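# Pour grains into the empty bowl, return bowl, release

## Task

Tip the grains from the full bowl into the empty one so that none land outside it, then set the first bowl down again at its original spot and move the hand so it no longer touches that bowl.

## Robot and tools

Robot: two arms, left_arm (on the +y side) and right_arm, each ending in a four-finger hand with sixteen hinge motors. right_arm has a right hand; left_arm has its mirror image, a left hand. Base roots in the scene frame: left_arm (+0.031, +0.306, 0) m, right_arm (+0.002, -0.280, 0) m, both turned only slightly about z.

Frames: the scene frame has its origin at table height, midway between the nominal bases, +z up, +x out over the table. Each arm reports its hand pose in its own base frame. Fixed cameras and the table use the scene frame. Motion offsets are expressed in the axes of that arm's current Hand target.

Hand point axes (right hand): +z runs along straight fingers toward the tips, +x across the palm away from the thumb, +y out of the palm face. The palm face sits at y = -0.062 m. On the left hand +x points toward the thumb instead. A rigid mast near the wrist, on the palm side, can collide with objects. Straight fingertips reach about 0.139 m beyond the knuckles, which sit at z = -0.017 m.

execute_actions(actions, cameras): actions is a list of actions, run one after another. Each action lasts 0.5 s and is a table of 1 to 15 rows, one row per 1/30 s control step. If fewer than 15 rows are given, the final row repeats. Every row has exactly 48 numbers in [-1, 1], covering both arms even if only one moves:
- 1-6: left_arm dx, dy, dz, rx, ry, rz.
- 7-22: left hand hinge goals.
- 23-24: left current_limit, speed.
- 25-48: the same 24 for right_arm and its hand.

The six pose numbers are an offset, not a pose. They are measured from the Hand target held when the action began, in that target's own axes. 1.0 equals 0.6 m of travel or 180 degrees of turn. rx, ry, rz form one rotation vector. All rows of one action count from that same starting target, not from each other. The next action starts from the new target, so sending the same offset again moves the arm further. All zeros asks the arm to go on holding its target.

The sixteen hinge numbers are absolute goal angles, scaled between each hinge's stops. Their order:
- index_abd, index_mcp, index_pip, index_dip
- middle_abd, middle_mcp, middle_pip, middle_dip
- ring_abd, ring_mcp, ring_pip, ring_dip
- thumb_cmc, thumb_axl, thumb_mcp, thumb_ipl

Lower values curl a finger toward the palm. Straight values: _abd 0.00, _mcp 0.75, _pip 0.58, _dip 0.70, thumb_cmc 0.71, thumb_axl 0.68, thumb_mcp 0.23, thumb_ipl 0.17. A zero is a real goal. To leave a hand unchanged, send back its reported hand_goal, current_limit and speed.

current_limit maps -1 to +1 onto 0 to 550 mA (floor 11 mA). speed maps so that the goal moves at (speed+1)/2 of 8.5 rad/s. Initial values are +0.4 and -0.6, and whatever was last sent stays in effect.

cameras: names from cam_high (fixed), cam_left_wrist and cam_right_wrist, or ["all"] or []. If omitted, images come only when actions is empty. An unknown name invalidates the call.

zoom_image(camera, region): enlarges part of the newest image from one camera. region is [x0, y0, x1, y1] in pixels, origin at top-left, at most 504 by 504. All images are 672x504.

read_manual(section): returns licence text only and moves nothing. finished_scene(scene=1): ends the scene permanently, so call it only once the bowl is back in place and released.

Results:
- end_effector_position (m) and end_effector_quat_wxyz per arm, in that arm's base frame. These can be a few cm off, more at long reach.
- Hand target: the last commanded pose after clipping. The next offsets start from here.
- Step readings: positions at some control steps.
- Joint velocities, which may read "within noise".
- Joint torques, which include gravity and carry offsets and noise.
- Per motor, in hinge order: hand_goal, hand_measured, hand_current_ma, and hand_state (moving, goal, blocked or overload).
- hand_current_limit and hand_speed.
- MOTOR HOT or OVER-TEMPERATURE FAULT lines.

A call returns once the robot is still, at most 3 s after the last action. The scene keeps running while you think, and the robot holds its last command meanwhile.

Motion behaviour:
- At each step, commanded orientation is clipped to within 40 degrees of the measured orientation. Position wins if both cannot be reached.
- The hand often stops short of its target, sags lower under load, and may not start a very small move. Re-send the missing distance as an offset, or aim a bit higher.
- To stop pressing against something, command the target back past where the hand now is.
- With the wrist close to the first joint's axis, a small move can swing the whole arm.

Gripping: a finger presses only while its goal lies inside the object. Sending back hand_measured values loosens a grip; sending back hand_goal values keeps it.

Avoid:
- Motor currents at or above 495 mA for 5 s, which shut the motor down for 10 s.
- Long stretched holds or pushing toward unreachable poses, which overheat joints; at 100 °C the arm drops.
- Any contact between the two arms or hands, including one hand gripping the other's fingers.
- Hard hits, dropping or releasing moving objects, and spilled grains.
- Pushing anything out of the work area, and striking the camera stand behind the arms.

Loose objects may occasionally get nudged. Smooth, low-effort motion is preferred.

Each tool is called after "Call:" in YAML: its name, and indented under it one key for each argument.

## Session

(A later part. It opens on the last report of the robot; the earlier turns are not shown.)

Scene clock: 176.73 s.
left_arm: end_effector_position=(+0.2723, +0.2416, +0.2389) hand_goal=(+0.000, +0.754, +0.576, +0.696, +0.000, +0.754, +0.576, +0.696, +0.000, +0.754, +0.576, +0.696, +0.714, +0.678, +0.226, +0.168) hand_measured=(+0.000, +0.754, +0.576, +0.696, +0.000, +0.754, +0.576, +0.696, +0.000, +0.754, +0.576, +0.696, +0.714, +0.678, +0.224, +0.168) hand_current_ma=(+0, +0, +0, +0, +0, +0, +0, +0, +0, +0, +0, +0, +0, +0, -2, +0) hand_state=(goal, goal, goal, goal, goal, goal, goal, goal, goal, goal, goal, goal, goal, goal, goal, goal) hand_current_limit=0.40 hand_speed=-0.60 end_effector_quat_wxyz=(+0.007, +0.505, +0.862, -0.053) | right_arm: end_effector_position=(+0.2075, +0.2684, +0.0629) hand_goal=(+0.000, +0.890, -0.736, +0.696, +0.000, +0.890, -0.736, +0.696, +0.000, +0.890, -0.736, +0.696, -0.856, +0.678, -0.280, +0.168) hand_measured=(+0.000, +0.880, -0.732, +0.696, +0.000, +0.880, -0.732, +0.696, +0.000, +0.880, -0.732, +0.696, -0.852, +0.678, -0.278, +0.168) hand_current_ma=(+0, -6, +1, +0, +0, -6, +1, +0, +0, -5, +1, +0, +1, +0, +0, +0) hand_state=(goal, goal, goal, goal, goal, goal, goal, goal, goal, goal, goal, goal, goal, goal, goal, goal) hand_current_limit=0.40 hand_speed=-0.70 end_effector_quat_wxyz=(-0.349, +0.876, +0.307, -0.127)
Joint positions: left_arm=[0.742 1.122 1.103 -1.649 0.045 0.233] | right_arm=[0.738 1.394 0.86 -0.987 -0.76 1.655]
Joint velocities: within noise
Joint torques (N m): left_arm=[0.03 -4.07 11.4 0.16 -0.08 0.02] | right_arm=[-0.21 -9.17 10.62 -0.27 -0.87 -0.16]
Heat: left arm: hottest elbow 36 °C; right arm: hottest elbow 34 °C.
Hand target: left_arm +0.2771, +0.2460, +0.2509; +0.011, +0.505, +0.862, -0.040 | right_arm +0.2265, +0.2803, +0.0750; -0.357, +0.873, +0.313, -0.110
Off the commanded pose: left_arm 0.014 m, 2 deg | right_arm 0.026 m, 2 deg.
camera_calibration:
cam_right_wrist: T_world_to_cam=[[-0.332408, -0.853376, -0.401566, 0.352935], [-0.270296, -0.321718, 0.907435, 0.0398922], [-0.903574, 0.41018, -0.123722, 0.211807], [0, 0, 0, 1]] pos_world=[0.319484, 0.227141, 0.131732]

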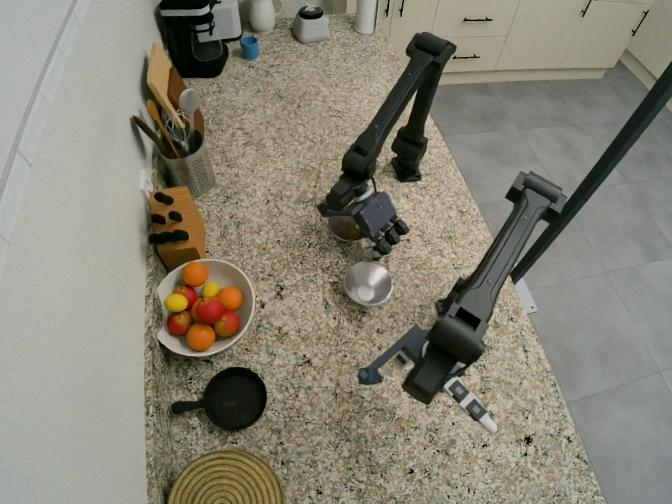

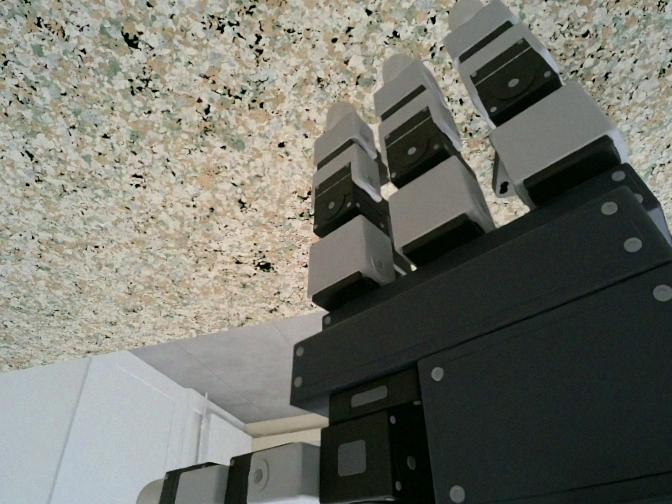

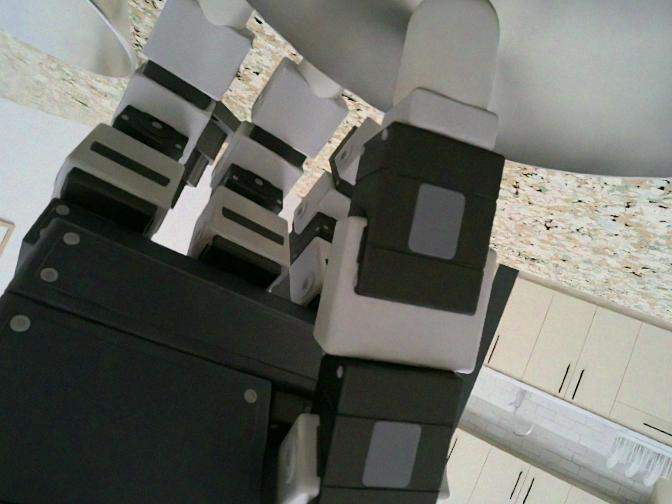

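Call:
execute_actions:
  actions:
    - [[0,0,0,0,0,0,0,0.754,0.576,0.696,0,0.754,0.576,0.696,0,0.754,0.576,0.696,0.714,0.678,0.226,0.168,0.4,-0.6,-0.0177,-0.0308,-0.0173,0,0,0,0,0.89,-0.737,0.696,0,0.89,-0.737,0.696,0,0.89,-0.737,0.696,-0.857,0.678,-0.281,0.168,0.4,-0.7]]
    - [[0,0,0,0,0,0,0,0.754,0.576,0.696,0,0.754,0.576,0.696,0,0.754,0.576,0.696,0.714,0.678,0.226,0.168,0.4,-0.6,-0.0015,0.0341,0.0354,0,0,0,0,0.89,-0.737,0.696,0,0.89,-0.737,0.696,0,0.89,-0.737,0.696,-0.857,0.678,-0.281,0.168,0.4,-0.7]]
  cameras: ["cam_right_wrist"]

Scene clock: 185.47 s.
left_arm: end_effector_position=(+0.2723, +0.2416, +0.2389) hand_goal=(+0.000, +0.754, +0.576, +0.696, +0.000, +0.754, +0.576, +0.696, +0.000, +0.754, +0.576, +0.696, +0.714, +0.678, +0.226, +0.168) hand_measured=(+0.000, +0.754, +0.576, +0.696, +0.000, +0.754, +0.576, +0.696, +0.000, +0.754, +0.576, +0.696, +0.714, +0.678, +0.224, +0.168) hand_current_ma=(+0, +0, +0, +0, +0, +0, +0, +0, +0, +0, +0, +0, +0, +0, -2, +0) hand_state=(goal, goal, goal, goal, goal, goal, goal, goal, goal, goal, goal, goal, goal, goal, goal, goal) hand_current_limit=0.40 hand_speed=-0.60 end_effector_quat_wxyz=(+0.007, +0.505, +0.862, -0.053) | right_arm: end_effector_position=(+0.2136, +0.2741, +0.0668) hand_goal=(+0.000, +0.890, -0.736, +0.696, +0.000, +0.890, -0.736, +0.696, +0.000, +0.890, -0.736, +0.696, -0.856, +0.678, -0.280, +0.168) hand_measured=(+0.000, +0.880, -0.732, +0.696, +0.000, +0.880, -0.732, +0.696, +0.000, +0.880, -0.732, +0.696, -0.852, +0.678, -0.278, +0.168) hand_current_ma=(+0, -6, +1, +0, +0, -6, +1, +0, +0, -5, +1, +0, +1, +0, +0, +0) hand_state=(goal, goal, goal, goal, goal, goal, goal, goal, goal, goal, goal, goal, goal, goal, goal, goal) hand_current_limit=0.40 hand_speed=-0.70 end_effector_quat_wxyz=(-0.357, +0.873, +0.314, -0.109)
Joint positions: left_arm=[0.742 1.122 1.103 -1.649 0.045 0.233] | right_arm=[0.738 1.382 0.861 -0.959 -0.76 1.655]
Joint torques (N m): left_arm=[0.03 -4.07 11.4 0.17 -0.08 0.02] | right_arm=[1.14 -9.29 7.49 0.47 -0.83 0.12]
Heat: left arm: hottest elbow 37 °C; right arm: hottest elbow 34 °C.
Hand target: left_arm +0.2771, +0.2460, +0.2509; +0.011, +0.505, +0.862, -0.040 | right_arm +0.2139, +0.2781, +0.0656; -0.358, +0.873, +0.313, -0.110
Off the commanded pose: left_arm 0.014 m, 2 deg | right_arm 0.004 m, 0 deg.
Step readings (end_effector_position of left_arm | right_arm):
0: (+0.2723, +0.2416, +0.2389) | (+0.2075, +0.2684, +0.0629)
1: (+0.2723, +0.2416, +0.2389) | (+0.2074, +0.2684, +0.0629)
2: (+0.2723, +0.2416, +0.2389) | (+0.2069, +0.2679, +0.0631)
4: (+0.2723, +0.2416, +0.2389) | (+0.2049, +0.2661, +0.0640)
8: (+0.2723, +0.2416, +0.2389) | (+0.2024, +0.2638, +0.0694)
15: (+0.2723, +0.2416, +0.2389) | (+0.2017, +0.2632, +0.0750)
16: (+0.2723, +0.2416, +0.2389) | (+0.2017, +0.2632, +0.0750)
17: (+0.2723, +0.2416, +0.2389) | (+0.2021, +0.2635, +0.0750)
19: (+0.2723, +0.2416, +0.2389) | (+0.2053, +0.2664, +0.0745)
23: (+0.2723, +0.2416, +0.2389) | (+0.2114, +0.2721, +0.0711)
30: (+0.2723, +0.2416, +0.2389) | (+0.2134, +0.2739, +0.0668)
camera_calibration:
cam_right_wrist: T_world_to_cam=[[-0.320017, -0.841664, -0.43496, 0.357772], [-0.297317, -0.346692, 0.889611, 0.0535757], [-0.899551, 0.414011, -0.139294, 0.214622], [0, 0, 0, 1]] pos_world=[0.323486, 0.230843, 0.137851]
Images, in order (width x height): cam_right_wrist 672x504.

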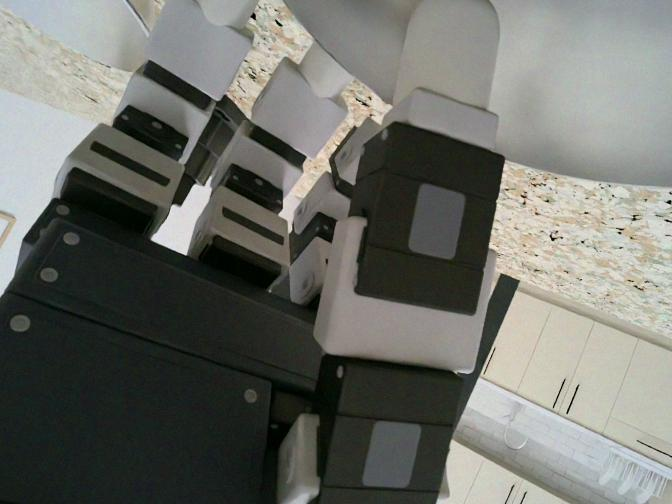

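Call:
execute_actions:
  actions:
    - [[0,0,0,0,0,0,0,0.754,0.576,0.696,0,0.754,0.576,0.696,0,0.754,0.576,0.696,0.714,0.678,0.226,0.168,0.4,-0.6,0,0,0,0,0,0,0,0.411,-0.474,0.739,0,0.479,-0.518,0.739,0,0.411,-0.474,0.739,-0.857,0.678,-0.337,0.168,0.4,-0.8]]
    - [[0,0,0,0,0,0,0,0.754,0.576,0.696,0,0.754,0.576,0.696,0,0.754,0.576,0.696,0.714,0.678,0.226,0.168,0.4,-0.6,0,0,0,0,0,0,0,0.411,-0.474,0.739,0,0.479,-0.518,0.739,0,0.411,-0.474,0.739,-0.857,0.678,-0.337,0.168,0.4,-0.8]]
    - [[0,0,0,0,0,0,0,0.754,0.576,0.696,0,0.754,0.576,0.696,0,0.754,0.576,0.696,0.714,0.678,0.226,0.168,0.4,-0.6,0,0,0,0,0,0,0,0.17,-0.36,0.71,0,0.37,-0.49,0.75,0,0.17,-0.36,0.71,-0.857,0.678,-0.382,0.168,0.4,-0.85]]
    - [[0,0,0,0,0,0,0,0.754,0.576,0.696,0,0.754,0.576,0.696,0,0.754,0.576,0.696,0.714,0.678,0.226,0.168,0.4,-0.6,0,0,0,0,0,0,0,0.17,-0.36,0.71,0,0.37,-0.49,0.75,0,0.17,-0.36,0.71,-0.857,0.678,-0.382,0.168,0.4,-0.85]]
  cameras: ["cam_right_wrist", "cam_high"]

Scene clock: 193.57 s.
left_arm: end_effector_position=(+0.2723, +0.2416, +0.2389) hand_goal=(+0.000, +0.754, +0.576, +0.696, +0.000, +0.754, +0.576, +0.696, +0.000, +0.754, +0.576, +0.696, +0.714, +0.678, +0.226, +0.168) hand_measured=(+0.000, +0.754, +0.576, +0.696, +0.000, +0.754, +0.576, +0.696, +0.000, +0.754, +0.576, +0.696, +0.714, +0.678, +0.224, +0.168) hand_current_ma=(+0, +0, +0, +0, +0, +0, +0, +0, +0, +0, +0, +0, +0, +0, -2, +0) hand_state=(goal, goal, goal, goal, goal, goal, goal, goal, goal, goal, goal, goal, goal, goal, goal, goal) hand_current_limit=0.40 hand_speed=-0.60 end_effector_quat_wxyz=(+0.007, +0.505, +0.862, -0.053) | right_arm: end_effector_position=(+0.2131, +0.2749, +0.0670) hand_goal=(+0.000, +0.170, -0.360, +0.710, +0.000, +0.370, -0.490, +0.750, +0.000, +0.170, -0.360, +0.710, -0.856, +0.678, -0.382, +0.168) hand_measured=(+0.000, +0.188, -0.356, +0.714, +0.000, +0.372, -0.482, +0.752, +0.000, +0.186, -0.356, +0.714, -0.852, +0.678, -0.378, +0.168) hand_current_ma=(+0, +16, +1, +1, +0, +0, +3, +1, +0, +13, +1, +1, +1, +0, +1, +0) hand_state=(goal, goal, goal, goal, goal, goal, goal, goal, goal, goal, goal, goal, goal, goal, goal, goal) hand_current_limit=0.40 hand_speed=-0.85 end_effector_quat_wxyz=(-0.358, +0.872, +0.314, -0.110)
Joint positions: left_arm=[0.742 1.122 1.103 -1.649 0.045 0.233] | right_arm=[0.738 1.382 0.861 -0.958 -0.764 1.655]
Joint torques (N m): left_arm=[-0.03 -4.01 11.38 0.17 -0.08 0.02] | right_arm=[1.14 -9.47 7.47 0.49 -0.55 0.11]
Heat: left arm: hottest elbow 37 °C; right arm: hottest elbow 33 °C.
Hand target: left_arm +0.2771, +0.2460, +0.2509; +0.011, +0.505, +0.862, -0.040 | right_arm +0.2140, +0.2782, +0.0656; -0.358, +0.873, +0.313, -0.109
Off the commanded pose: left_arm 0.014 m, 2 deg | right_arm 0.004 m, 0 deg.
Step readings (end_effector_position of left_arm | right_arm):
0: (+0.2723, +0.2416, +0.2389) | (+0.2137, +0.2742, +0.0668)
1: (+0.2723, +0.2416, +0.2389) | (+0.2137, +0.2742, +0.0668)
2: (+0.2723, +0.2416, +0.2389) | (+0.2137, +0.2742, +0.0668)
4: (+0.2723, +0.2416, +0.2389) | (+0.2137, +0.2742, +0.0668)
8: (+0.2723, +0.2416, +0.2389) | (+0.2137, +0.2742, +0.0668)
15: (+0.2723, +0.2416, +0.2389) | (+0.2137, +0.2742, +0.0668)
16: (+0.2723, +0.2416, +0.2389) | (+0.2137, +0.2742, +0.0668)
17: (+0.2723, +0.2416, +0.2389) | (+0.2137, +0.2742, +0.0668)
19: (+0.2723, +0.2416, +0.2389) | (+0.2137, +0.2742, +0.0668)
23: (+0.2723, +0.2416, +0.2389) | (+0.2137, +0.2742, +0.0668)
30: (+0.2723, +0.2416, +0.2389) | (+0.2137, +0.2742, +0.0668)
31: (+0.2723, +0.2416, +0.2389) | (+0.2137, +0.2742, +0.0668)
32: (+0.2723, +0.2416, +0.2389) | (+0.2137, +0.2742, +0.0668)
34: (+0.2723, +0.2416, +0.2389) | (+0.2137, +0.2742, +0.0668)
38: (+0.2723, +0.2416, +0.2389) | (+0.2132, +0.2748, +0.0670)
45: (+0.2723, +0.2416, +0.2389) | (+0.2131, +0.2749, +0.0670)
46: (+0.2723, +0.2416, +0.2389) | (+0.2131, +0.2749, +0.0670)
47: (+0.2723, +0.2416, +0.2389) | (+0.2131, +0.2749, +0.0670)
49: (+0.2723, +0.2416, +0.2389) | (+0.2131, +0.2749, +0.0670)
53: (+0.2723, +0.2416, +0.2389) | (+0.2131, +0.2749, +0.0670)
60: (+0.2723, +0.2416, +0.2389) | (+0.2131, +0.2749, +0.0670)
camera_calibration:
cam_right_wrist: T_world_to_cam=[[-0.319881, -0.840653, -0.437012, 0.358142], [-0.295442, -0.349746, 0.88904, 0.0539695], [-0.900217, 0.413498, -0.136487, 0.214037], [0, 0, 0, 1]] pos_world=[0.323187, 0.231444, 0.137744]
Images, in order (width x height): cam_high 672x504, cam_right_wrist 672x504.

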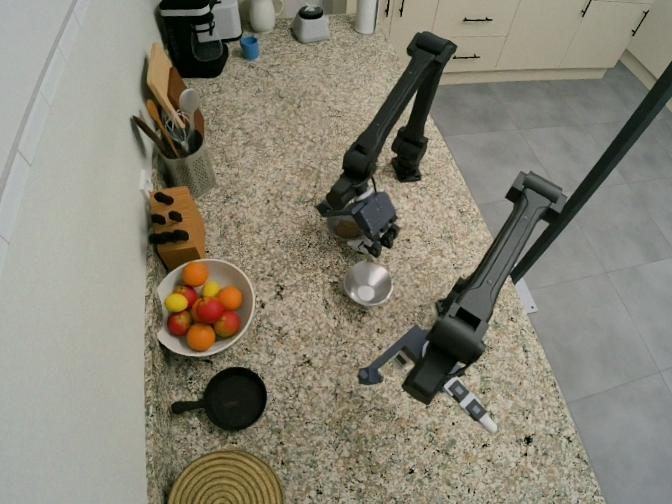

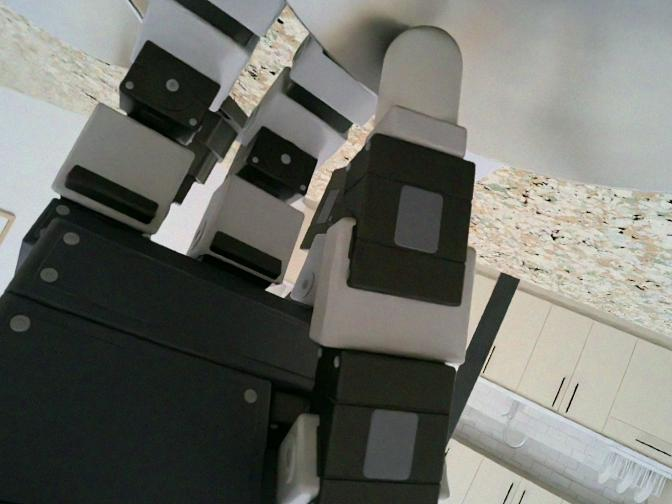

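Call:
execute_actions:
  actions:
    - [[0,0,0,0,0,0,0,0.754,0.576,0.696,0,0.754,0.576,0.696,0,0.754,0.576,0.696,0.714,0.678,0.226,0.168,0.4,-0.6,0,0,0,0,0,0,0,0.096,-0.314,0.7,0,0.301,-0.474,0.754,0,0.096,-0.314,0.7,-0.857,0.678,-0.43,0.168,0.4,-0.85]]
    - [[0,0,0,0,0,0,0,0.754,0.576,0.696,0,0.754,0.576,0.696,0,0.754,0.576,0.696,0.714,0.678,0.226,0.168,0.4,-0.6,0,0,0,0,0,0,0,0.096,-0.314,0.7,0,0.301,-0.474,0.754,0,0.096,-0.314,0.7,-0.857,0.678,-0.46,0.168,0.4,-0.85]]
  cameras: ["cam_right_wrist"]

Scene clock: 196.03 s.
left_arm: end_effector_position=(+0.2723, +0.2416, +0.2389) hand_goal=(+0.000, +0.754, +0.576, +0.696, +0.000, +0.754, +0.576, +0.696, +0.000, +0.754, +0.576, +0.696, +0.714, +0.678, +0.226, +0.168) hand_measured=(+0.000, +0.754, +0.576, +0.696, +0.000, +0.754, +0.576, +0.696, +0.000, +0.754, +0.576, +0.696, +0.714, +0.678, +0.224, +0.168) hand_current_ma=(+0, +0, +0, +0, +0, +0, +0, +0, +0, +0, +0, +0, +0, +0, -2, +0) hand_state=(goal, goal, goal, goal, goal, goal, goal, goal, goal, goal, goal, goal, goal, goal, goal, goal) hand_current_limit=0.40 hand_speed=-0.60 end_effector_quat_wxyz=(+0.007, +0.505, +0.862, -0.053) | right_arm: end_effector_position=(+0.2129, +0.2749, +0.0663) hand_goal=(+0.000, +0.096, -0.314, +0.700, +0.000, +0.302, -0.474, +0.754, +0.000, +0.096, -0.314, +0.700, -0.856, +0.678, -0.460, +0.168) hand_measured=(+0.002, +0.144, -0.302, +0.708, +0.000, +0.330, -0.460, +0.758, +0.000, +0.132, -0.304, +0.708, -0.852, +0.682, -0.394, +0.182) hand_current_ma=(+0, +75, +8, +5, +0, +32, +9, +2, +0, +49, +5, +3, +1, +1, +173, +14) hand_state=(goal, blocked, goal, goal, goal, blocked, goal, goal, goal, blocked, goal, goal, goal, goal, blocked, goal) hand_current_limit=0.40 hand_speed=-0.85 end_effector_quat_wxyz=(-0.358, +0.872, +0.314, -0.111)
Joint positions: left_arm=[0.742 1.122 1.103 -1.649 0.045 0.233] | right_arm=[0.738 1.384 0.861 -0.958 -0.765 1.655]
Joint torques (N m): left_arm=[-0.03 -4.01 11.4 0.16 -0.09 0.01] | right_arm=[1.26 -9.64 7.5 0.47 -0.52 0.11]
Heat: left arm: hottest elbow 37 °C; right arm: hottest elbow 33 °C.
Hand target: left_arm +0.2771, +0.2460, +0.2509; +0.011, +0.505, +0.862, -0.040 | right_arm +0.2140, +0.2782, +0.0656; -0.358, +0.873, +0.313, -0.109
Off the commanded pose: left_arm 0.014 m, 2 deg | right_arm 0.004 m, 0 deg.
Step readings (end_effector_position of left_arm | right_arm):
0: (+0.2723, +0.2416, +0.2389) | (+0.2131, +0.2749, +0.0670)
1: (+0.2723, +0.2416, +0.2389) | (+0.2131, +0.2749, +0.0670)
2: (+0.2723, +0.2416, +0.2389) | (+0.2131, +0.2749, +0.0670)
4: (+0.2723, +0.2416, +0.2389) | (+0.2130, +0.2750, +0.0671)
8: (+0.2723, +0.2416, +0.2389) | (+0.2129, +0.2749, +0.0666)
15: (+0.2723, +0.2416, +0.2389) | (+0.2129, +0.2749, +0.0663)
16: (+0.2723, +0.2416, +0.2389) | (+0.2129, +0.2749, +0.0663)
17: (+0.2723, +0.2416, +0.2389) | (+0.2129, +0.2749, +0.0663)
19: (+0.2723, +0.2416, +0.2389) | (+0.2129, +0.2749, +0.0663)
23: (+0.2723, +0.2416, +0.2389) | (+0.2129, +0.2749, +0.0663)
30: (+0.2723, +0.2416, +0.2389) | (+0.2129, +0.2749, +0.0663)
camera_calibration:
cam_right_wrist: T_world_to_cam=[[-0.320809, -0.841115, -0.435438, 0.357991], [-0.293431, -0.348857, 0.890055, 0.053783], [-0.900544, 0.413309, -0.134892, 0.213714], [0, 0, 0, 1]] pos_world=[0.323087, 0.231545, 0.136842]
Images, in order (width x height): cam_right_wrist 672x504.

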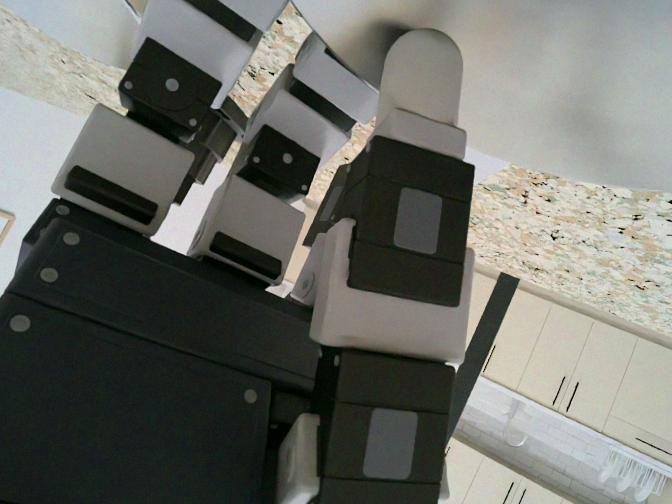

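Call:
execute_actions:
  actions:
    - [[0,0,0,0,0,0,0,0.754,0.576,0.696,0,0.754,0.576,0.696,0,0.754,0.576,0.696,0.714,0.678,0.226,0.168,0.4,-0.6,0,0,0,0,0,0,0,0.06,-0.34,0.7,0,0.26,-0.5,0.74,0,0.06,-0.34,0.7,-0.857,0.678,-0.53,0.14,0.7,-0.85]]
    - [[0,0,0,0,0,0,0,0.754,0.576,0.696,0,0.754,0.576,0.696,0,0.754,0.576,0.696,0.714,0.678,0.226,0.168,0.4,-0.6,0,0,0,0,0,0,0,0.03,-0.36,0.68,0,0.22,-0.52,0.72,0,0.03,-0.36,0.68,-0.857,0.678,-0.6,0.12,0.7,-0.85]]
  cameras: ["cam_right_wrist","cam_high"]

Call:
zoom_image:
  camera: "cam_high"
  region: [310, 160, 420, 270]

Scene clock: 199.27 s.
left_arm: end_effector_position=(+0.2723, +0.2416, +0.2389) hand_goal=(+0.000, +0.754, +0.576, +0.696, +0.000, +0.754, +0.576, +0.696, +0.000, +0.754, +0.576, +0.696, +0.714, +0.678, +0.226, +0.168) hand_measured=(+0.000, +0.754, +0.576, +0.696, +0.000, +0.754, +0.576, +0.696, +0.000, +0.754, +0.576, +0.696, +0.714, +0.678, +0.224, +0.168) hand_current_ma=(+0, +0, +0, +0, +0, +0, +0, +0, +0, +0, +0, +0, +0, +0, -2, +0) hand_state=(goal, goal, goal, goal, goal, goal, goal, goal, goal, goal, goal, goal, goal, goal, goal, goal) hand_current_limit=0.40 hand_speed=-0.60 end_effector_quat_wxyz=(+0.007, +0.505, +0.862, -0.053) | right_arm: end_effector_position=(+0.2120, +0.2736, +0.0638) hand_goal=(+0.000, +0.030, -0.360, +0.680, +0.000, +0.220, -0.520, +0.720, +0.000, +0.030, -0.360, +0.680, -0.856, +0.678, -0.600, +0.120) hand_measured=(+0.010, +0.130, -0.302, +0.714, +0.000, +0.302, -0.460, +0.758, -0.004, +0.088, -0.318, +0.698, -0.850, +0.684, -0.398, +0.182) hand_current_ma=(+5, +254, +96, +39, +0, +181, +98, +47, -1, +103, +54, +15, +3, +4, +468, +168) hand_state=(goal, blocked, blocked, blocked, goal, blocked, blocked, blocked, goal, blocked, blocked, goal, goal, goal, blocked, blocked) hand_current_limit=0.70 hand_speed=-0.85 end_effector_quat_wxyz=(-0.356, +0.873, +0.312, -0.114)
Joint positions: left_arm=[0.742 1.122 1.103 -1.649 0.045 0.233] | right_arm=[0.738 1.389 0.858 -0.958 -0.763 1.655]
Joint torques (N m): left_arm=[0.09 -4.01 11.4 0.17 -0.08 0.02] | right_arm=[1.08 -10.17 7.62 0.42 -0.58 0.11]
Heat: left arm: hottest elbow 37 °C; right arm: hottest elbow 33 °C.
Hand target: left_arm +0.2771, +0.2460, +0.2509; +0.011, +0.505, +0.862, -0.040 | right_arm +0.2139, +0.2781, +0.0656; -0.358, +0.873, +0.313, -0.109
Off the commanded pose: left_arm 0.014 m, 2 deg | right_arm 0.005 m, 1 deg.
Step readings (end_effector_position of left_arm | right_arm):
0: (+0.2723, +0.2416, +0.2389) | (+0.2129, +0.2749, +0.0663)
1: (+0.2723, +0.2416, +0.2389) | (+0.2129, +0.2749, +0.0663)
2: (+0.2723, +0.2416, +0.2389) | (+0.2130, +0.2748, +0.0663)
4: (+0.2723, +0.2416, +0.2389) | (+0.2129, +0.2745, +0.0658)
8: (+0.2723, +0.2416, +0.2389) | (+0.2120, +0.2737, +0.0642)
15: (+0.2723, +0.2416, +0.2389) | (+0.2120, +0.2737, +0.0642)
16: (+0.2723, +0.2416, +0.2389) | (+0.2120, +0.2737, +0.0642)
17: (+0.2723, +0.2416, +0.2389) | (+0.2120, +0.2737, +0.0642)
19: (+0.2723, +0.2416, +0.2389) | (+0.2119, +0.2737, +0.0639)
23: (+0.2723, +0.2416, +0.2389) | (+0.2120, +0.2736, +0.0638)
30: (+0.2723, +0.2416, +0.2389) | (+0.2120, +0.2736, +0.0638)
camera_calibration:
cam_right_wrist: T_world_to_cam=[[-0.322909, -0.843774, -0.428691, 0.356292], [-0.289448, -0.343209, 0.893548, 0.0527641], [-0.901083, 0.412618, -0.133403, 0.213259], [0, 0, 0, 1]] pos_world=[0.322486, 0.230744, 0.134041]
Images, in order (width x height): cam_high 672x504, cam_right_wrist 672x504.

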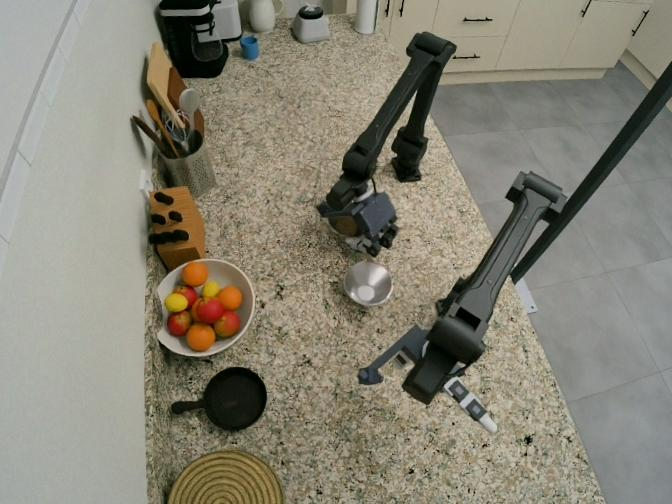

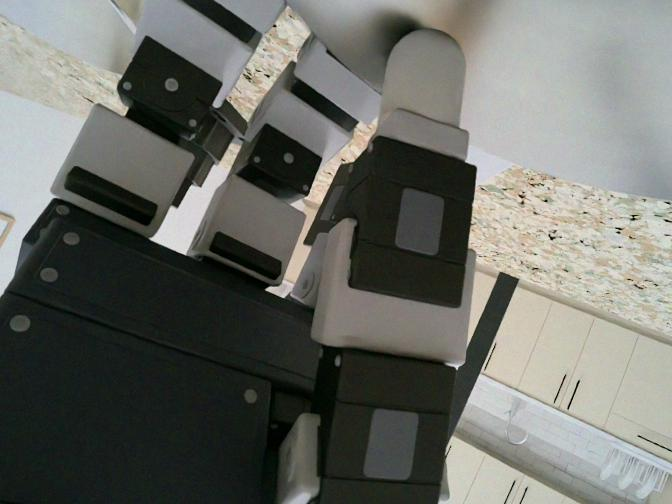

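Scaled by 4.582 from the camera's 672x504 image, which has a finer 960x720 frame.

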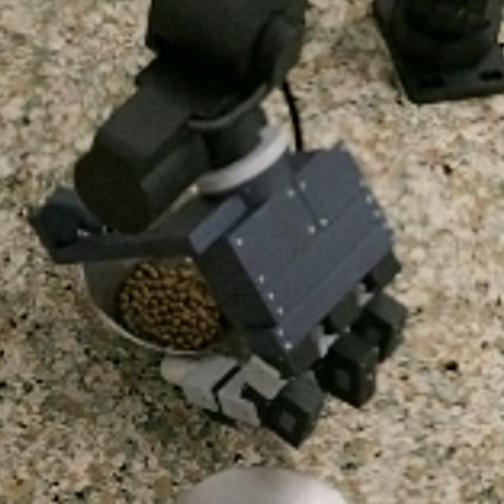

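Call:
execute_actions:
  actions:
    - [[0,0,0,0,0,0,0,0.754,0.576,0.696,0,0.754,0.576,0.696,0,0.754,0.576,0.696,0.714,0.678,0.226,0.168,0.4,-0.6,0.001,-0.0231,-0.024,0,0,0,0,0.03,-0.36,0.68,0,0.22,-0.52,0.72,0,0.03,-0.36,0.68,-0.857,0.678,-0.6,0.12,0.7,-0.85]]
    - [[0,0,0,0,0,0,0,0.754,0.576,0.696,0,0.754,0.576,0.696,0,0.754,0.576,0.696,0.714,0.678,0.226,0.168,0.4,-0.6,0.001,-0.0231,-0.024,0,0,0,0,0.03,-0.36,0.68,0,0.22,-0.52,0.72,0,0.03,-0.36,0.68,-0.857,0.678,-0.6,0.12,0.7,-0.85]]
    - [[0,0,0,0,0,0,0,0.754,0.576,0.696,0,0.754,0.576,0.696,0,0.754,0.576,0.696,0.714,0.678,0.226,0.168,0.4,-0.6,0.001,-0.0231,-0.024,0,0,0,0,0.03,-0.36,0.68,0,0.22,-0.52,0.72,0,0.03,-0.36,0.68,-0.857,0.678,-0.6,0.12,0.7,-0.85]]
  cameras: ["cam_right_wrist","cam_high"]

Call:
zoom_image:
  camera: "cam_high"
  region: [310, 140, 430, 260]

Scene clock: 203.33 s.
left_arm: end_effector_position=(+0.2723, +0.2416, +0.2389) hand_goal=(+0.000, +0.754, +0.576, +0.696, +0.000, +0.754, +0.576, +0.696, +0.000, +0.754, +0.576, +0.696, +0.714, +0.678, +0.226, +0.168) hand_measured=(+0.000, +0.754, +0.576, +0.696, +0.000, +0.754, +0.576, +0.696, +0.000, +0.754, +0.576, +0.696, +0.714, +0.678, +0.224, +0.168) hand_current_ma=(+0, +0, +0, +0, +0, +0, +0, +0, +0, +0, +0, +0, +0, +0, -2, +0) hand_state=(goal, goal, goal, goal, goal, goal, goal, goal, goal, goal, goal, goal, goal, goal, goal, goal) hand_current_limit=0.40 hand_speed=-0.60 end_effector_quat_wxyz=(+0.007, +0.505, +0.862, -0.053) | right_arm: end_effector_position=(+0.1980, +0.2610, +0.0983) hand_goal=(+0.000, +0.030, -0.360, +0.680, +0.000, +0.220, -0.520, +0.720, +0.000, +0.030, -0.360, +0.680, -0.856, +0.678, -0.600, +0.120) hand_measured=(+0.010, +0.130, -0.302, +0.714, +0.000, +0.302, -0.460, +0.758, -0.004, +0.088, -0.318, +0.698, -0.850, +0.684, -0.398, +0.182) hand_current_ma=(+5, +254, +96, +39, +0, +181, +98, +47, -1, +103, +54, +15, +3, +4, +468, +168) hand_state=(goal, blocked, blocked, blocked, goal, blocked, blocked, blocked, goal, blocked, blocked, goal, goal, goal, blocked, blocked) hand_current_limit=0.70 hand_speed=-0.85 end_effector_quat_wxyz=(-0.346, +0.877, +0.303, -0.138)
Joint positions: left_arm=[0.742 1.122 1.103 -1.649 0.045 0.233] | right_arm=[0.738 1.331 0.902 -1.116 -0.763 1.655]
Joint torques (N m): left_arm=[-0.03 -4.01 11.38 0.14 -0.09 0.02] | right_arm=[1.03 -11.34 11.78 -0.31 -0.6 0.13]
Heat: left arm: hottest elbow 37 °C; right arm: hottest elbow 33 °C.
Hand target: left_arm +0.2771, +0.2460, +0.2509; +0.011, +0.505, +0.862, -0.040 | right_arm +0.2137, +0.2780, +0.1255; -0.358, +0.873, +0.313, -0.110
Off the commanded pose: left_arm 0.014 m, 2 deg | right_arm 0.036 m, 4 deg.
Step readings (end_effector_position of left_arm | right_arm):
0: (+0.2723, +0.2416, +0.2389) | (+0.2120, +0.2736, +0.0638)
1: (+0.2723, +0.2416, +0.2389) | (+0.2120, +0.2736, +0.0638)
2: (+0.2723, +0.2416, +0.2389) | (+0.2118, +0.2735, +0.0638)
4: (+0.2723, +0.2416, +0.2389) | (+0.2101, +0.2720, +0.0639)
8: (+0.2723, +0.2416, +0.2389) | (+0.2059, +0.2681, +0.0642)
15: (+0.2723, +0.2416, +0.2389) | (+0.2043, +0.2666, +0.0644)
16: (+0.2723, +0.2416, +0.2389) | (+0.2041, +0.2665, +0.0645)
17: (+0.2723, +0.2416, +0.2389) | (+0.2033, +0.2657, +0.0649)
19: (+0.2723, +0.2416, +0.2389) | (+0.2006, +0.2633, +0.0669)
23: (+0.2723, +0.2416, +0.2389) | (+0.1964, +0.2595, +0.0728)
30: (+0.2723, +0.2416, +0.2389) | (+0.1967, +0.2597, +0.0778)
31: (+0.2723, +0.2416, +0.2389) | (+0.1968, +0.2598, +0.0781)
32: (+0.2723, +0.2416, +0.2389) | (+0.1965, +0.2596, +0.0789)
34: (+0.2723, +0.2416, +0.2389) | (+0.1954, +0.2585, +0.0817)
38: (+0.2723, +0.2416, +0.2389) | (+0.1959, +0.2590, +0.0905)
45: (+0.2723, +0.2416, +0.2389) | (+0.1986, +0.2614, +0.0983)
camera_calibration:
cam_right_wrist: T_world_to_cam=[[-0.339781, -0.859232, -0.382452, 0.358806], [-0.251579, -0.308792, 0.917254, -0.0052934], [-0.906232, 0.407882, -0.111243, 0.210652], [0, 0, 0, 1]] pos_world=[0.311484, 0.220741, 0.165515]
Images, in order (width x height): cam_high 672x504, cam_right_wrist 672x504.

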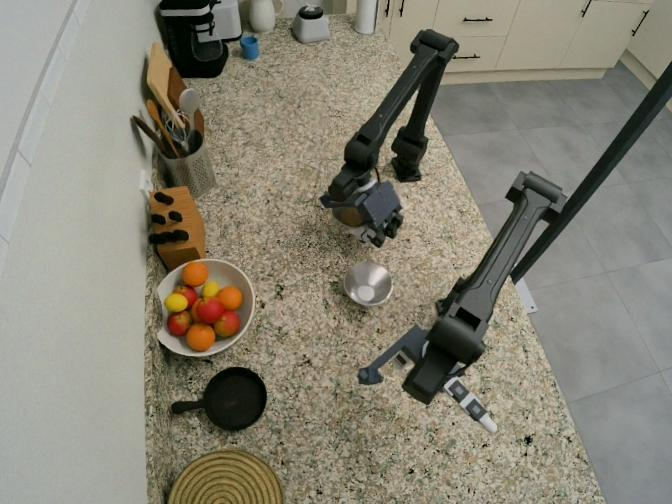

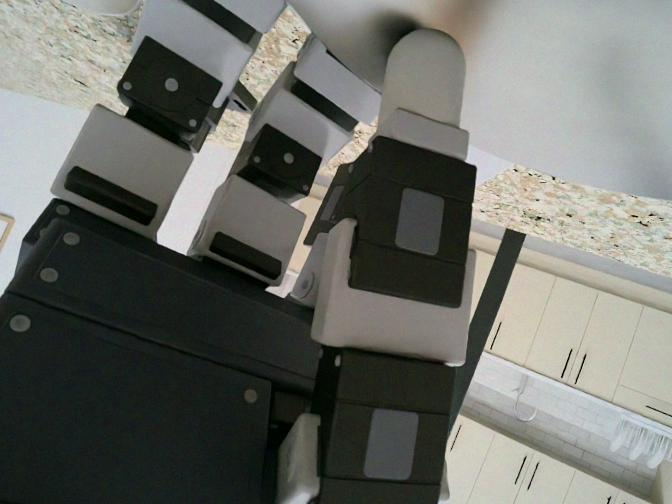

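Scaled by 4.200 from the camera's 672x504 image, which has a finer 960x720 frame.

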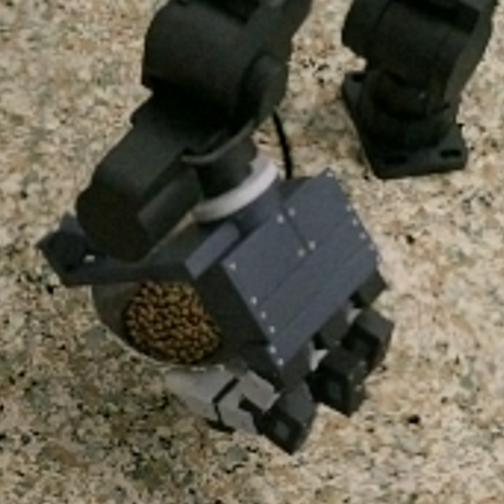

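Call:
execute_actions:
  actions:
    - [[0,0,0,0,0,0,0,0.754,0.576,0.696,0,0.754,0.576,0.696,0,0.754,0.576,0.696,0.714,0.678,0.226,0.168,0.4,-0.6,0.0112,-0.0253,-0.0076,0,0,0,0,0.03,-0.36,0.68,0,0.22,-0.52,0.72,0,0.03,-0.36,0.68,-0.857,0.678,-0.6,0.12,0.7,-0.85]]
    - [[0,0,0,0,0,0,0,0.754,0.576,0.696,0,0.754,0.576,0.696,0,0.754,0.576,0.696,0.714,0.678,0.226,0.168,0.4,-0.6,0.0224,-0.0506,-0.0151,0,0,0,0,0.03,-0.36,0.68,0,0.22,-0.52,0.72,0,0.03,-0.36,0.68,-0.857,0.678,-0.6,0.12,0.7,-0.85]]
  cameras: ["cam_right_wrist"]

Scene clock: 222.10 s.
left_arm: end_effector_position=(+0.2723, +0.2416, +0.2389) hand_goal=(+0.000, +0.754, +0.576, +0.696, +0.000, +0.754, +0.576, +0.696, +0.000, +0.754, +0.576, +0.696, +0.714, +0.678, +0.226, +0.168) hand_measured=(+0.000, +0.754, +0.576, +0.696, +0.000, +0.754, +0.576, +0.696, +0.000, +0.754, +0.576, +0.696, +0.714, +0.678, +0.224, +0.168) hand_current_ma=(+0, +0, +0, +0, +0, +0, +0, +0, +0, +0, +0, +0, +0, +0, -2, +0) hand_state=(goal, goal, goal, goal, goal, goal, goal, goal, goal, goal, goal, goal, goal, goal, goal, goal) hand_current_limit=0.40 hand_speed=-0.60 end_effector_quat_wxyz=(+0.007, +0.505, +0.862, -0.053) | right_arm: end_effector_position=(+0.2030, +0.2915, +0.1423) hand_goal=(+0.000, +0.030, -0.360, +0.680, +0.000, +0.220, -0.520, +0.720, +0.000, +0.030, -0.360, +0.680, -0.856, +0.678, -0.600, +0.120) hand_measured=(+0.010, +0.130, -0.302, +0.714, +0.000, +0.302, -0.460, +0.758, -0.006, +0.088, -0.318, +0.698, -0.850, +0.684, -0.398, +0.182) hand_current_ma=(+5, +252, +96, +39, +0, +181, +98, +47, -2, +102, +54, +15, +3, +4, +468, +168) hand_state=(goal, blocked, blocked, blocked, goal, blocked, blocked, blocked, goal, blocked, blocked, goal, goal, goal, blocked, blocked) hand_current_limit=0.70 hand_speed=-0.85 end_effector_quat_wxyz=(-0.348, +0.877, +0.306, -0.131)
Joint positions: left_arm=[0.742 1.122 1.103 -1.649 0.045 0.233] | right_arm=[0.792 1.331 1.026 -1.174 -0.757 1.728]
Joint torques (N m): left_arm=[0.03 -4.01 11.37 0.18 -0.08 0.02] | right_arm=[1.38 -10.93 12.3 -0.18 -0.55 0.16]
Heat: left arm: hottest elbow 37 °C; right arm: hottest elbow 35 °C.
Hand target: left_arm +0.2771, +0.2460, +0.2509; +0.011, +0.505, +0.862, -0.040 | right_arm +0.2139, +0.3080, +0.1676; -0.358, +0.873, +0.313, -0.109
Off the commanded pose: left_arm 0.014 m, 2 deg | right_arm 0.032 m, 3 deg.
Step readings (end_effector_position of left_arm | right_arm):
0: (+0.2723, +0.2416, +0.2389) | (+0.1980, +0.2610, +0.0983)
1: (+0.2723, +0.2416, +0.2389) | (+0.1980, +0.2610, +0.0983)
2: (+0.2723, +0.2416, +0.2389) | (+0.1980, +0.2609, +0.0988)
4: (+0.2723, +0.2416, +0.2389) | (+0.1978, +0.2616, +0.1010)
8: (+0.2723, +0.2416, +0.2389) | (+0.1998, +0.2667, +0.1075)
15: (+0.2723, +0.2416, +0.2389) | (+0.2014, +0.2704, +0.1117)
16: (+0.2723, +0.2416, +0.2389) | (+0.2012, +0.2703, +0.1118)
17: (+0.2723, +0.2416, +0.2389) | (+0.2004, +0.2707, +0.1128)
19: (+0.2723, +0.2416, +0.2389) | (+0.1994, +0.2725, +0.1177)
23: (+0.2723, +0.2416, +0.2389) | (+0.2010, +0.2845, +0.1323)
30: (+0.2723, +0.2416, +0.2389) | (+0.2040, +0.2925, +0.1422)
camera_calibration:
cam_right_wrist: T_world_to_cam=[[-0.334078, -0.855835, -0.394891, 0.403199], [-0.263577, -0.317418, 0.910919, -0.0290921], [-0.904941, 0.408402, -0.119536, 0.20836], [0, 0, 0, 1]] pos_world=[0.315585, 0.250743, 0.210627]
Images, in order (width x height): cam_right_wrist 672x504.

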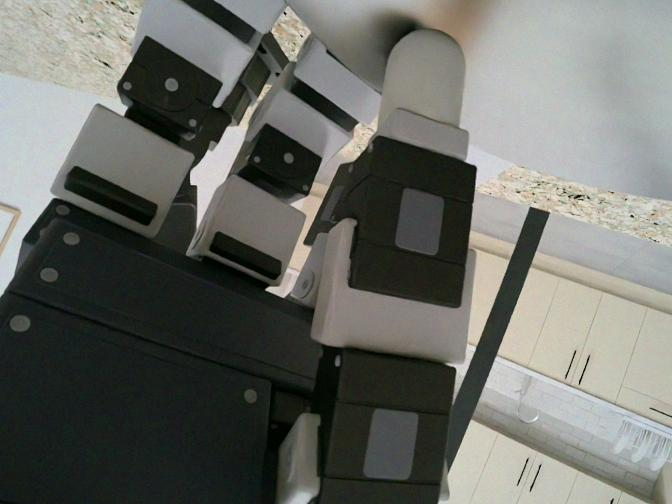

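Call:
execute_actions:
  actions:
    - [[0,0,0,0,0,0,0,0.754,0.576,0.696,0,0.754,0.576,0.696,0,0.754,0.576,0.696,0.714,0.678,0.226,0.168,0.4,-0.6,0.0512,-0.0408,0.0253,0.0005,-0.0114,-0.0119,0,0.03,-0.36,0.68,0,0.22,-0.52,0.72,0,0.03,-0.36,0.68,-0.857,0.678,-0.6,0.12,0.7,-0.85]]
    - [[0,0,0,0,0,0,0,0.754,0.576,0.696,0,0.754,0.576,0.696,0,0.754,0.576,0.696,0.714,0.678,0.226,0.168,0.4,-0.6,0.0535,-0.039,0.0235,0.0005,-0.0114,-0.0119,0,0.03,-0.36,0.68,0,0.22,-0.52,0.72,0,0.03,-0.36,0.68,-0.857,0.678,-0.6,0.12,0.7,-0.85]]
    - [[0,0,0,0,0,0,0,0.754,0.576,0.696,0,0.754,0.576,0.696,0,0.754,0.576,0.696,0.714,0.678,0.226,0.168,0.4,-0.6,0.0558,-0.0308,0.0273,0.0005,-0.0114,-0.0119,0,0.03,-0.36,0.68,0,0.22,-0.52,0.72,0,0.03,-0.36,0.68,-0.857,0.678,-0.6,0.12,0.7,-0.85]]
  cameras: ["cam_right_wrist","cam_high"]

Scene clock: 228.50 s.
left_arm: end_effector_position=(+0.2723, +0.2416, +0.2389) hand_goal=(+0.000, +0.754, +0.576, +0.696, +0.000, +0.754, +0.576, +0.696, +0.000, +0.754, +0.576, +0.696, +0.714, +0.678, +0.226, +0.168) hand_measured=(+0.000, +0.754, +0.576, +0.696, +0.000, +0.754, +0.576, +0.696, +0.000, +0.754, +0.576, +0.696, +0.714, +0.678, +0.224, +0.168) hand_current_ma=(+0, +0, +0, +0, +0, +0, +0, +0, +0, +0, +0, +0, +0, +0, -2, +0) hand_state=(goal, goal, goal, goal, goal, goal, goal, goal, goal, goal, goal, goal, goal, goal, goal, goal) hand_current_limit=0.40 hand_speed=-0.60 end_effector_quat_wxyz=(+0.007, +0.505, +0.862, -0.053) | right_arm: end_effector_position=(+0.2216, +0.4111, +0.1569) hand_goal=(+0.000, +0.030, -0.360, +0.680, +0.000, +0.220, -0.520, +0.720, +0.000, +0.030, -0.360, +0.680, -0.856, +0.678, -0.600, +0.120) hand_measured=(+0.012, +0.130, -0.302, +0.714, +0.000, +0.300, -0.460, +0.758, -0.006, +0.084, -0.320, +0.698, -0.850, +0.684, -0.398, +0.182) hand_current_ma=(+6, +252, +96, +39, +0, +175, +98, +47, -2, +91, +52, +15, +3, +4, +467, +168) hand_state=(goal, blocked, blocked, blocked, goal, blocked, blocked, blocked, goal, blocked, blocked, goal, goal, goal, blocked, blocked) hand_current_limit=0.70 hand_speed=-0.85 end_effector_quat_wxyz=(-0.333, +0.855, +0.364, -0.162)
Joint positions: left_arm=[0.742 1.122 1.103 -1.649 0.045 0.233] | right_arm=[0.947 1.618 1.376 -1.244 -0.755 1.746]
Joint torques (N m): left_arm=[0.03 -4.07 11.38 0.14 -0.08 0.02] | right_arm=[1.2 -15.79 12.88 -0.27 -0.59 -0.05]
Heat: left arm: hottest elbow 37 °C; right arm: hottest elbow 36 °C.
Hand target: left_arm +0.2771, +0.2460, +0.2509; +0.011, +0.505, +0.862, -0.040 | right_arm +0.2325, +0.4312, +0.1838; -0.348, +0.846, +0.380, -0.137
Off the commanded pose: left_arm 0.014 m, 2 deg | right_arm 0.035 m, 4 deg.
Step readings (end_effector_position of left_arm | right_arm):
0: (+0.2723, +0.2416, +0.2389) | (+0.2030, +0.2915, +0.1423)
1: (+0.2723, +0.2416, +0.2389) | (+0.2030, +0.2917, +0.1424)
2: (+0.2723, +0.2416, +0.2389) | (+0.2026, +0.2927, +0.1427)
4: (+0.2723, +0.2416, +0.2389) | (+0.2037, +0.2990, +0.1451)
8: (+0.2723, +0.2416, +0.2389) | (+0.2078, +0.3218, +0.1500)
15: (+0.2723, +0.2416, +0.2389) | (+0.2079, +0.3311, +0.1496)
16: (+0.2723, +0.2416, +0.2389) | (+0.2078, +0.3312, +0.1496)
17: (+0.2723, +0.2416, +0.2389) | (+0.2080, +0.3322, +0.1501)
19: (+0.2723, +0.2416, +0.2389) | (+0.2104, +0.3388, +0.1524)
23: (+0.2723, +0.2416, +0.2389) | (+0.2166, +0.3627, +0.1566)
30: (+0.2723, +0.2416, +0.2389) | (+0.2149, +0.3715, +0.1556)
31: (+0.2723, +0.2416, +0.2389) | (+0.2148, +0.3713, +0.1556)
32: (+0.2723, +0.2416, +0.2389) | (+0.2147, +0.3723, +0.1560)
34: (+0.2723, +0.2416, +0.2389) | (+0.2177, +0.3791, +0.1580)
38: (+0.2723, +0.2416, +0.2389) | (+0.2246, +0.4034, +0.1602)
45: (+0.2723, +0.2416, +0.2389) | (+0.2216, +0.4111, +0.1561)
camera_calibration:
cam_right_wrist: T_world_to_cam=[[-0.214102, -0.900577, -0.378314, 0.506683], [-0.206795, -0.336728, 0.918613, -0.0053267], [-0.954671, 0.27491, -0.114141, 0.243069], [0, 0, 0, 1]] pos_world=[0.339431, 0.387691, 0.224322]
Images, in order (width x height): cam_high 672x504, cam_right_wrist 672x504.

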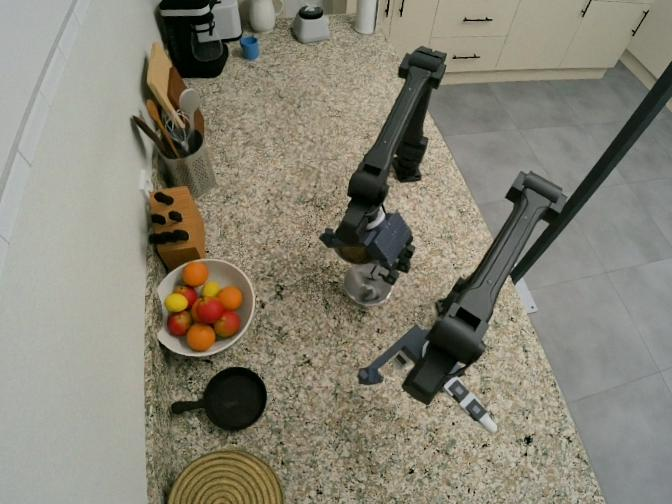

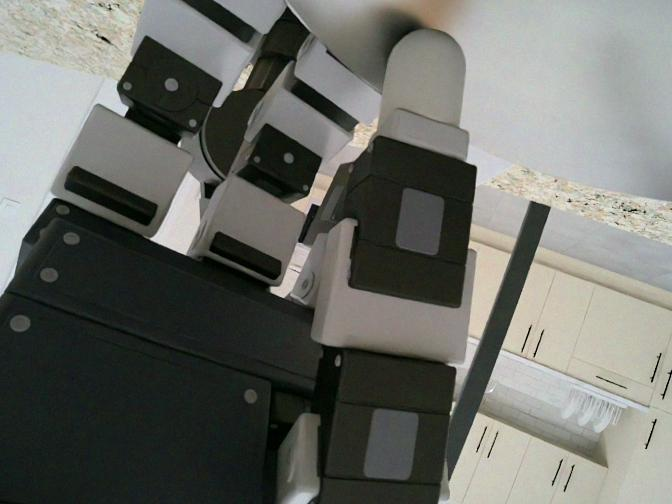

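Call:
execute_actions:
  actions:
    - [[0,0,0,0,0,0,0,0.754,0.576,0.696,0,0.754,0.576,0.696,0,0.754,0.576,0.696,0.714,0.678,0.226,0.168,0.4,-0.6,0.0632,-0.0263,0.0257,0.0005,-0.0114,-0.0119,0,0.03,-0.36,0.68,0,0.22,-0.52,0.72,0,0.03,-0.36,0.68,-0.857,0.678,-0.6,0.12,0.7,-0.85]]
    - [[0,0,0,0,0,0,0,0.754,0.576,0.696,0,0.754,0.576,0.696,0,0.754,0.576,0.696,0.714,0.678,0.226,0.168,0.4,-0.6,0.065,-0.024,0.0235,0.0005,-0.0114,-0.0119,0,0.03,-0.36,0.68,0,0.22,-0.52,0.72,0,0.03,-0.36,0.68,-0.857,0.678,-0.6,0.12,0.7,-0.85]]
    - [[0,0,0,0,0,0,0,0.754,0.576,0.696,0,0.754,0.576,0.696,0,0.754,0.576,0.696,0.714,0.678,0.226,0.168,0.4,-0.6,0.0667,-0.0215,0.0212,0.0005,-0.0114,-0.0119,0,0.03,-0.36,0.68,0,0.22,-0.52,0.72,0,0.03,-0.36,0.68,-0.857,0.678,-0.6,0.12,0.7,-0.85]]
  cameras: ["cam_right_wrist","cam_high"]

Call:
zoom_image:
  camera: "cam_high"
  region: [300, 190, 440, 330]

Scene clock: 233.00 s.
left_arm: end_effector_position=(+0.2723, +0.2416, +0.2389) hand_goal=(+0.000, +0.754, +0.576, +0.696, +0.000, +0.754, +0.576, +0.696, +0.000, +0.754, +0.576, +0.696, +0.714, +0.678, +0.226, +0.168) hand_measured=(+0.000, +0.754, +0.576, +0.696, +0.000, +0.754, +0.576, +0.696, +0.000, +0.754, +0.576, +0.696, +0.714, +0.678, +0.224, +0.168) hand_current_ma=(+0, +0, +0, +0, +0, +0, +0, +0, +0, +0, +0, +0, +0, +0, -2, +0) hand_state=(goal, goal, goal, goal, goal, goal, goal, goal, goal, goal, goal, goal, goal, goal, goal, goal) hand_current_limit=0.40 hand_speed=-0.60 end_effector_quat_wxyz=(+0.007, +0.505, +0.862, -0.053) | right_arm: end_effector_position=(+0.2547, +0.5409, +0.1576) hand_goal=(+0.000, +0.030, -0.360, +0.680, +0.000, +0.220, -0.520, +0.720, +0.000, +0.030, -0.360, +0.680, -0.856, +0.678, -0.600, +0.120) hand_measured=(+0.012, +0.130, -0.302, +0.714, +0.000, +0.300, -0.460, +0.758, -0.008, +0.082, -0.320, +0.698, -0.850, +0.684, -0.398, +0.182) hand_current_ma=(+6, +252, +96, +39, +0, +174, +98, +47, -3, +89, +50, +14, +3, +4, +468, +168) hand_state=(goal, blocked, blocked, blocked, goal, blocked, blocked, blocked, goal, blocked, blocked, goal, goal, goal, blocked, blocked) hand_current_limit=0.70 hand_speed=-0.85 end_effector_quat_wxyz=(-0.319, +0.825, +0.425, -0.189)
Joint positions: left_arm=[0.742 1.122 1.103 -1.649 0.045 0.233] | right_arm=[1.031 1.995 1.908 -1.465 -0.761 1.659]
Joint torques (N m): left_arm=[-0.03 -4.01 11.38 0.16 -0.08 0.02] | right_arm=[1.26 -22.18 12.97 -0.34 -0.68 -0.14]
Heat: left arm: hottest elbow 37 °C; right arm: hottest elbow 37 °C.
Hand target: left_arm +0.2771, +0.2460, +0.2509; +0.011, +0.505, +0.862, -0.040 | right_arm +0.2602, +0.5599, +0.1871; -0.336, +0.814, +0.445, -0.163
Off the commanded pose: left_arm 0.014 m, 2 deg | right_arm 0.036 m, 4 deg.
Step readings (end_effector_position of left_arm | right_arm):
0: (+0.2723, +0.2416, +0.2389) | (+0.2216, +0.4111, +0.1569)
1: (+0.2723, +0.2416, +0.2389) | (+0.2218, +0.4114, +0.1571)
2: (+0.2723, +0.2416, +0.2389) | (+0.2220, +0.4122, +0.1579)
4: (+0.2723, +0.2416, +0.2389) | (+0.2255, +0.4199, +0.1605)
8: (+0.2723, +0.2416, +0.2389) | (+0.2347, +0.4456, +0.1627)
15: (+0.2723, +0.2416, +0.2389) | (+0.2320, +0.4533, +0.1559)
16: (+0.2723, +0.2416, +0.2389) | (+0.2318, +0.4530, +0.1554)
17: (+0.2723, +0.2416, +0.2389) | (+0.2319, +0.4538, +0.1559)
19: (+0.2723, +0.2416, +0.2389) | (+0.2354, +0.4618, +0.1587)
23: (+0.2723, +0.2416, +0.2389) | (+0.2453, +0.4875, +0.1621)
30: (+0.2723, +0.2416, +0.2389) | (+0.2428, +0.4966, +0.1576)
31: (+0.2723, +0.2416, +0.2389) | (+0.2424, +0.4962, +0.1570)
32: (+0.2723, +0.2416, +0.2389) | (+0.2425, +0.4972, +0.1572)
34: (+0.2723, +0.2416, +0.2389) | (+0.2461, +0.5057, +0.1596)
38: (+0.2723, +0.2416, +0.2389) | (+0.2562, +0.5306, +0.1622)
45: (+0.2723, +0.2416, +0.2389) | (+0.2543, +0.5397, +0.1573)
camera_calibration:
cam_right_wrist: T_world_to_cam=[[-0.0807972, -0.923767, -0.374335, 0.608904], [-0.150294, -0.359977, 0.920776, 0.0423601], [-0.985334, 0.130656, -0.109751, 0.324235], [0, 0, 0, 1]] pos_world=[0.375044, 0.535371, 0.224515]
Images, in order (width x height): cam_high 672x504, cam_right_wrist 672x504.

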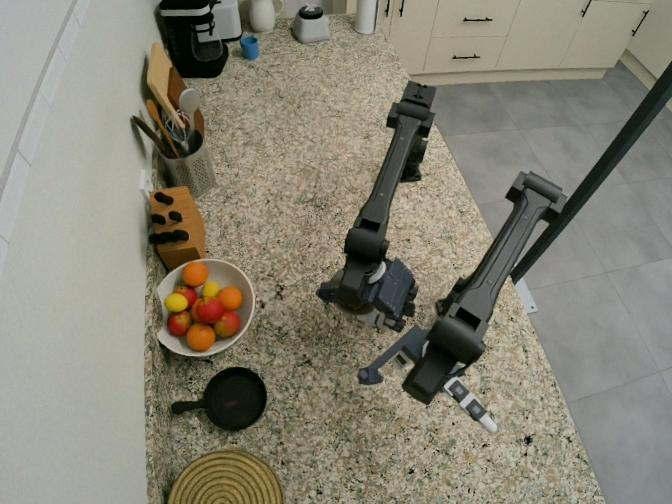

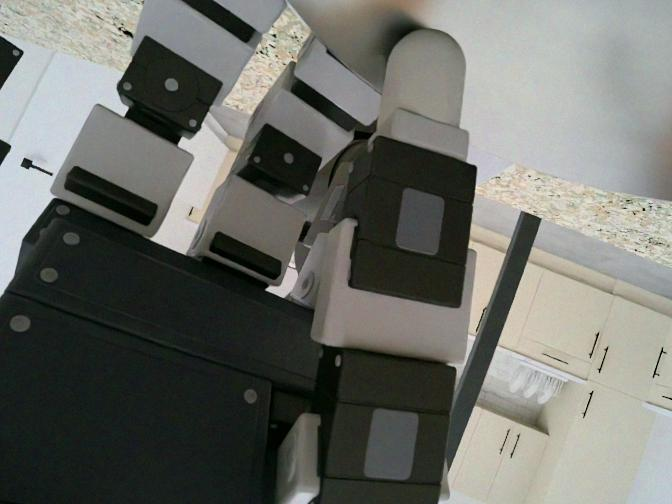

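Scaled by 3.600 from the camera's 672x504 image, which has a finer 960x720 frame.

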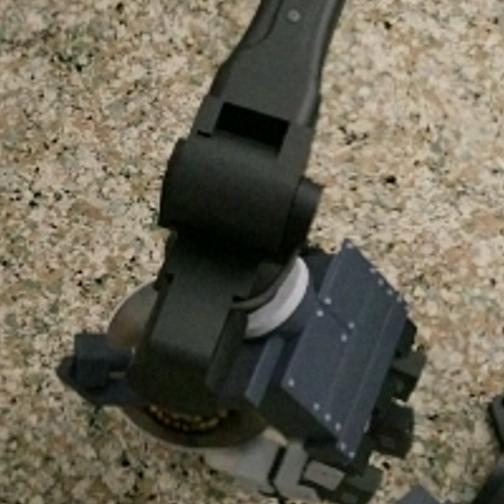

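Call:
zoom_image:
  camera: "cam_high"
  region: [310, 250, 400, 330]

Scaled by 5.600 from the camera's 672x504 image, which has a finer 960x720 frame.

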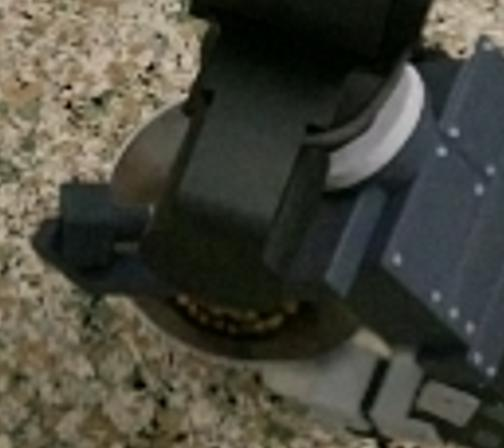

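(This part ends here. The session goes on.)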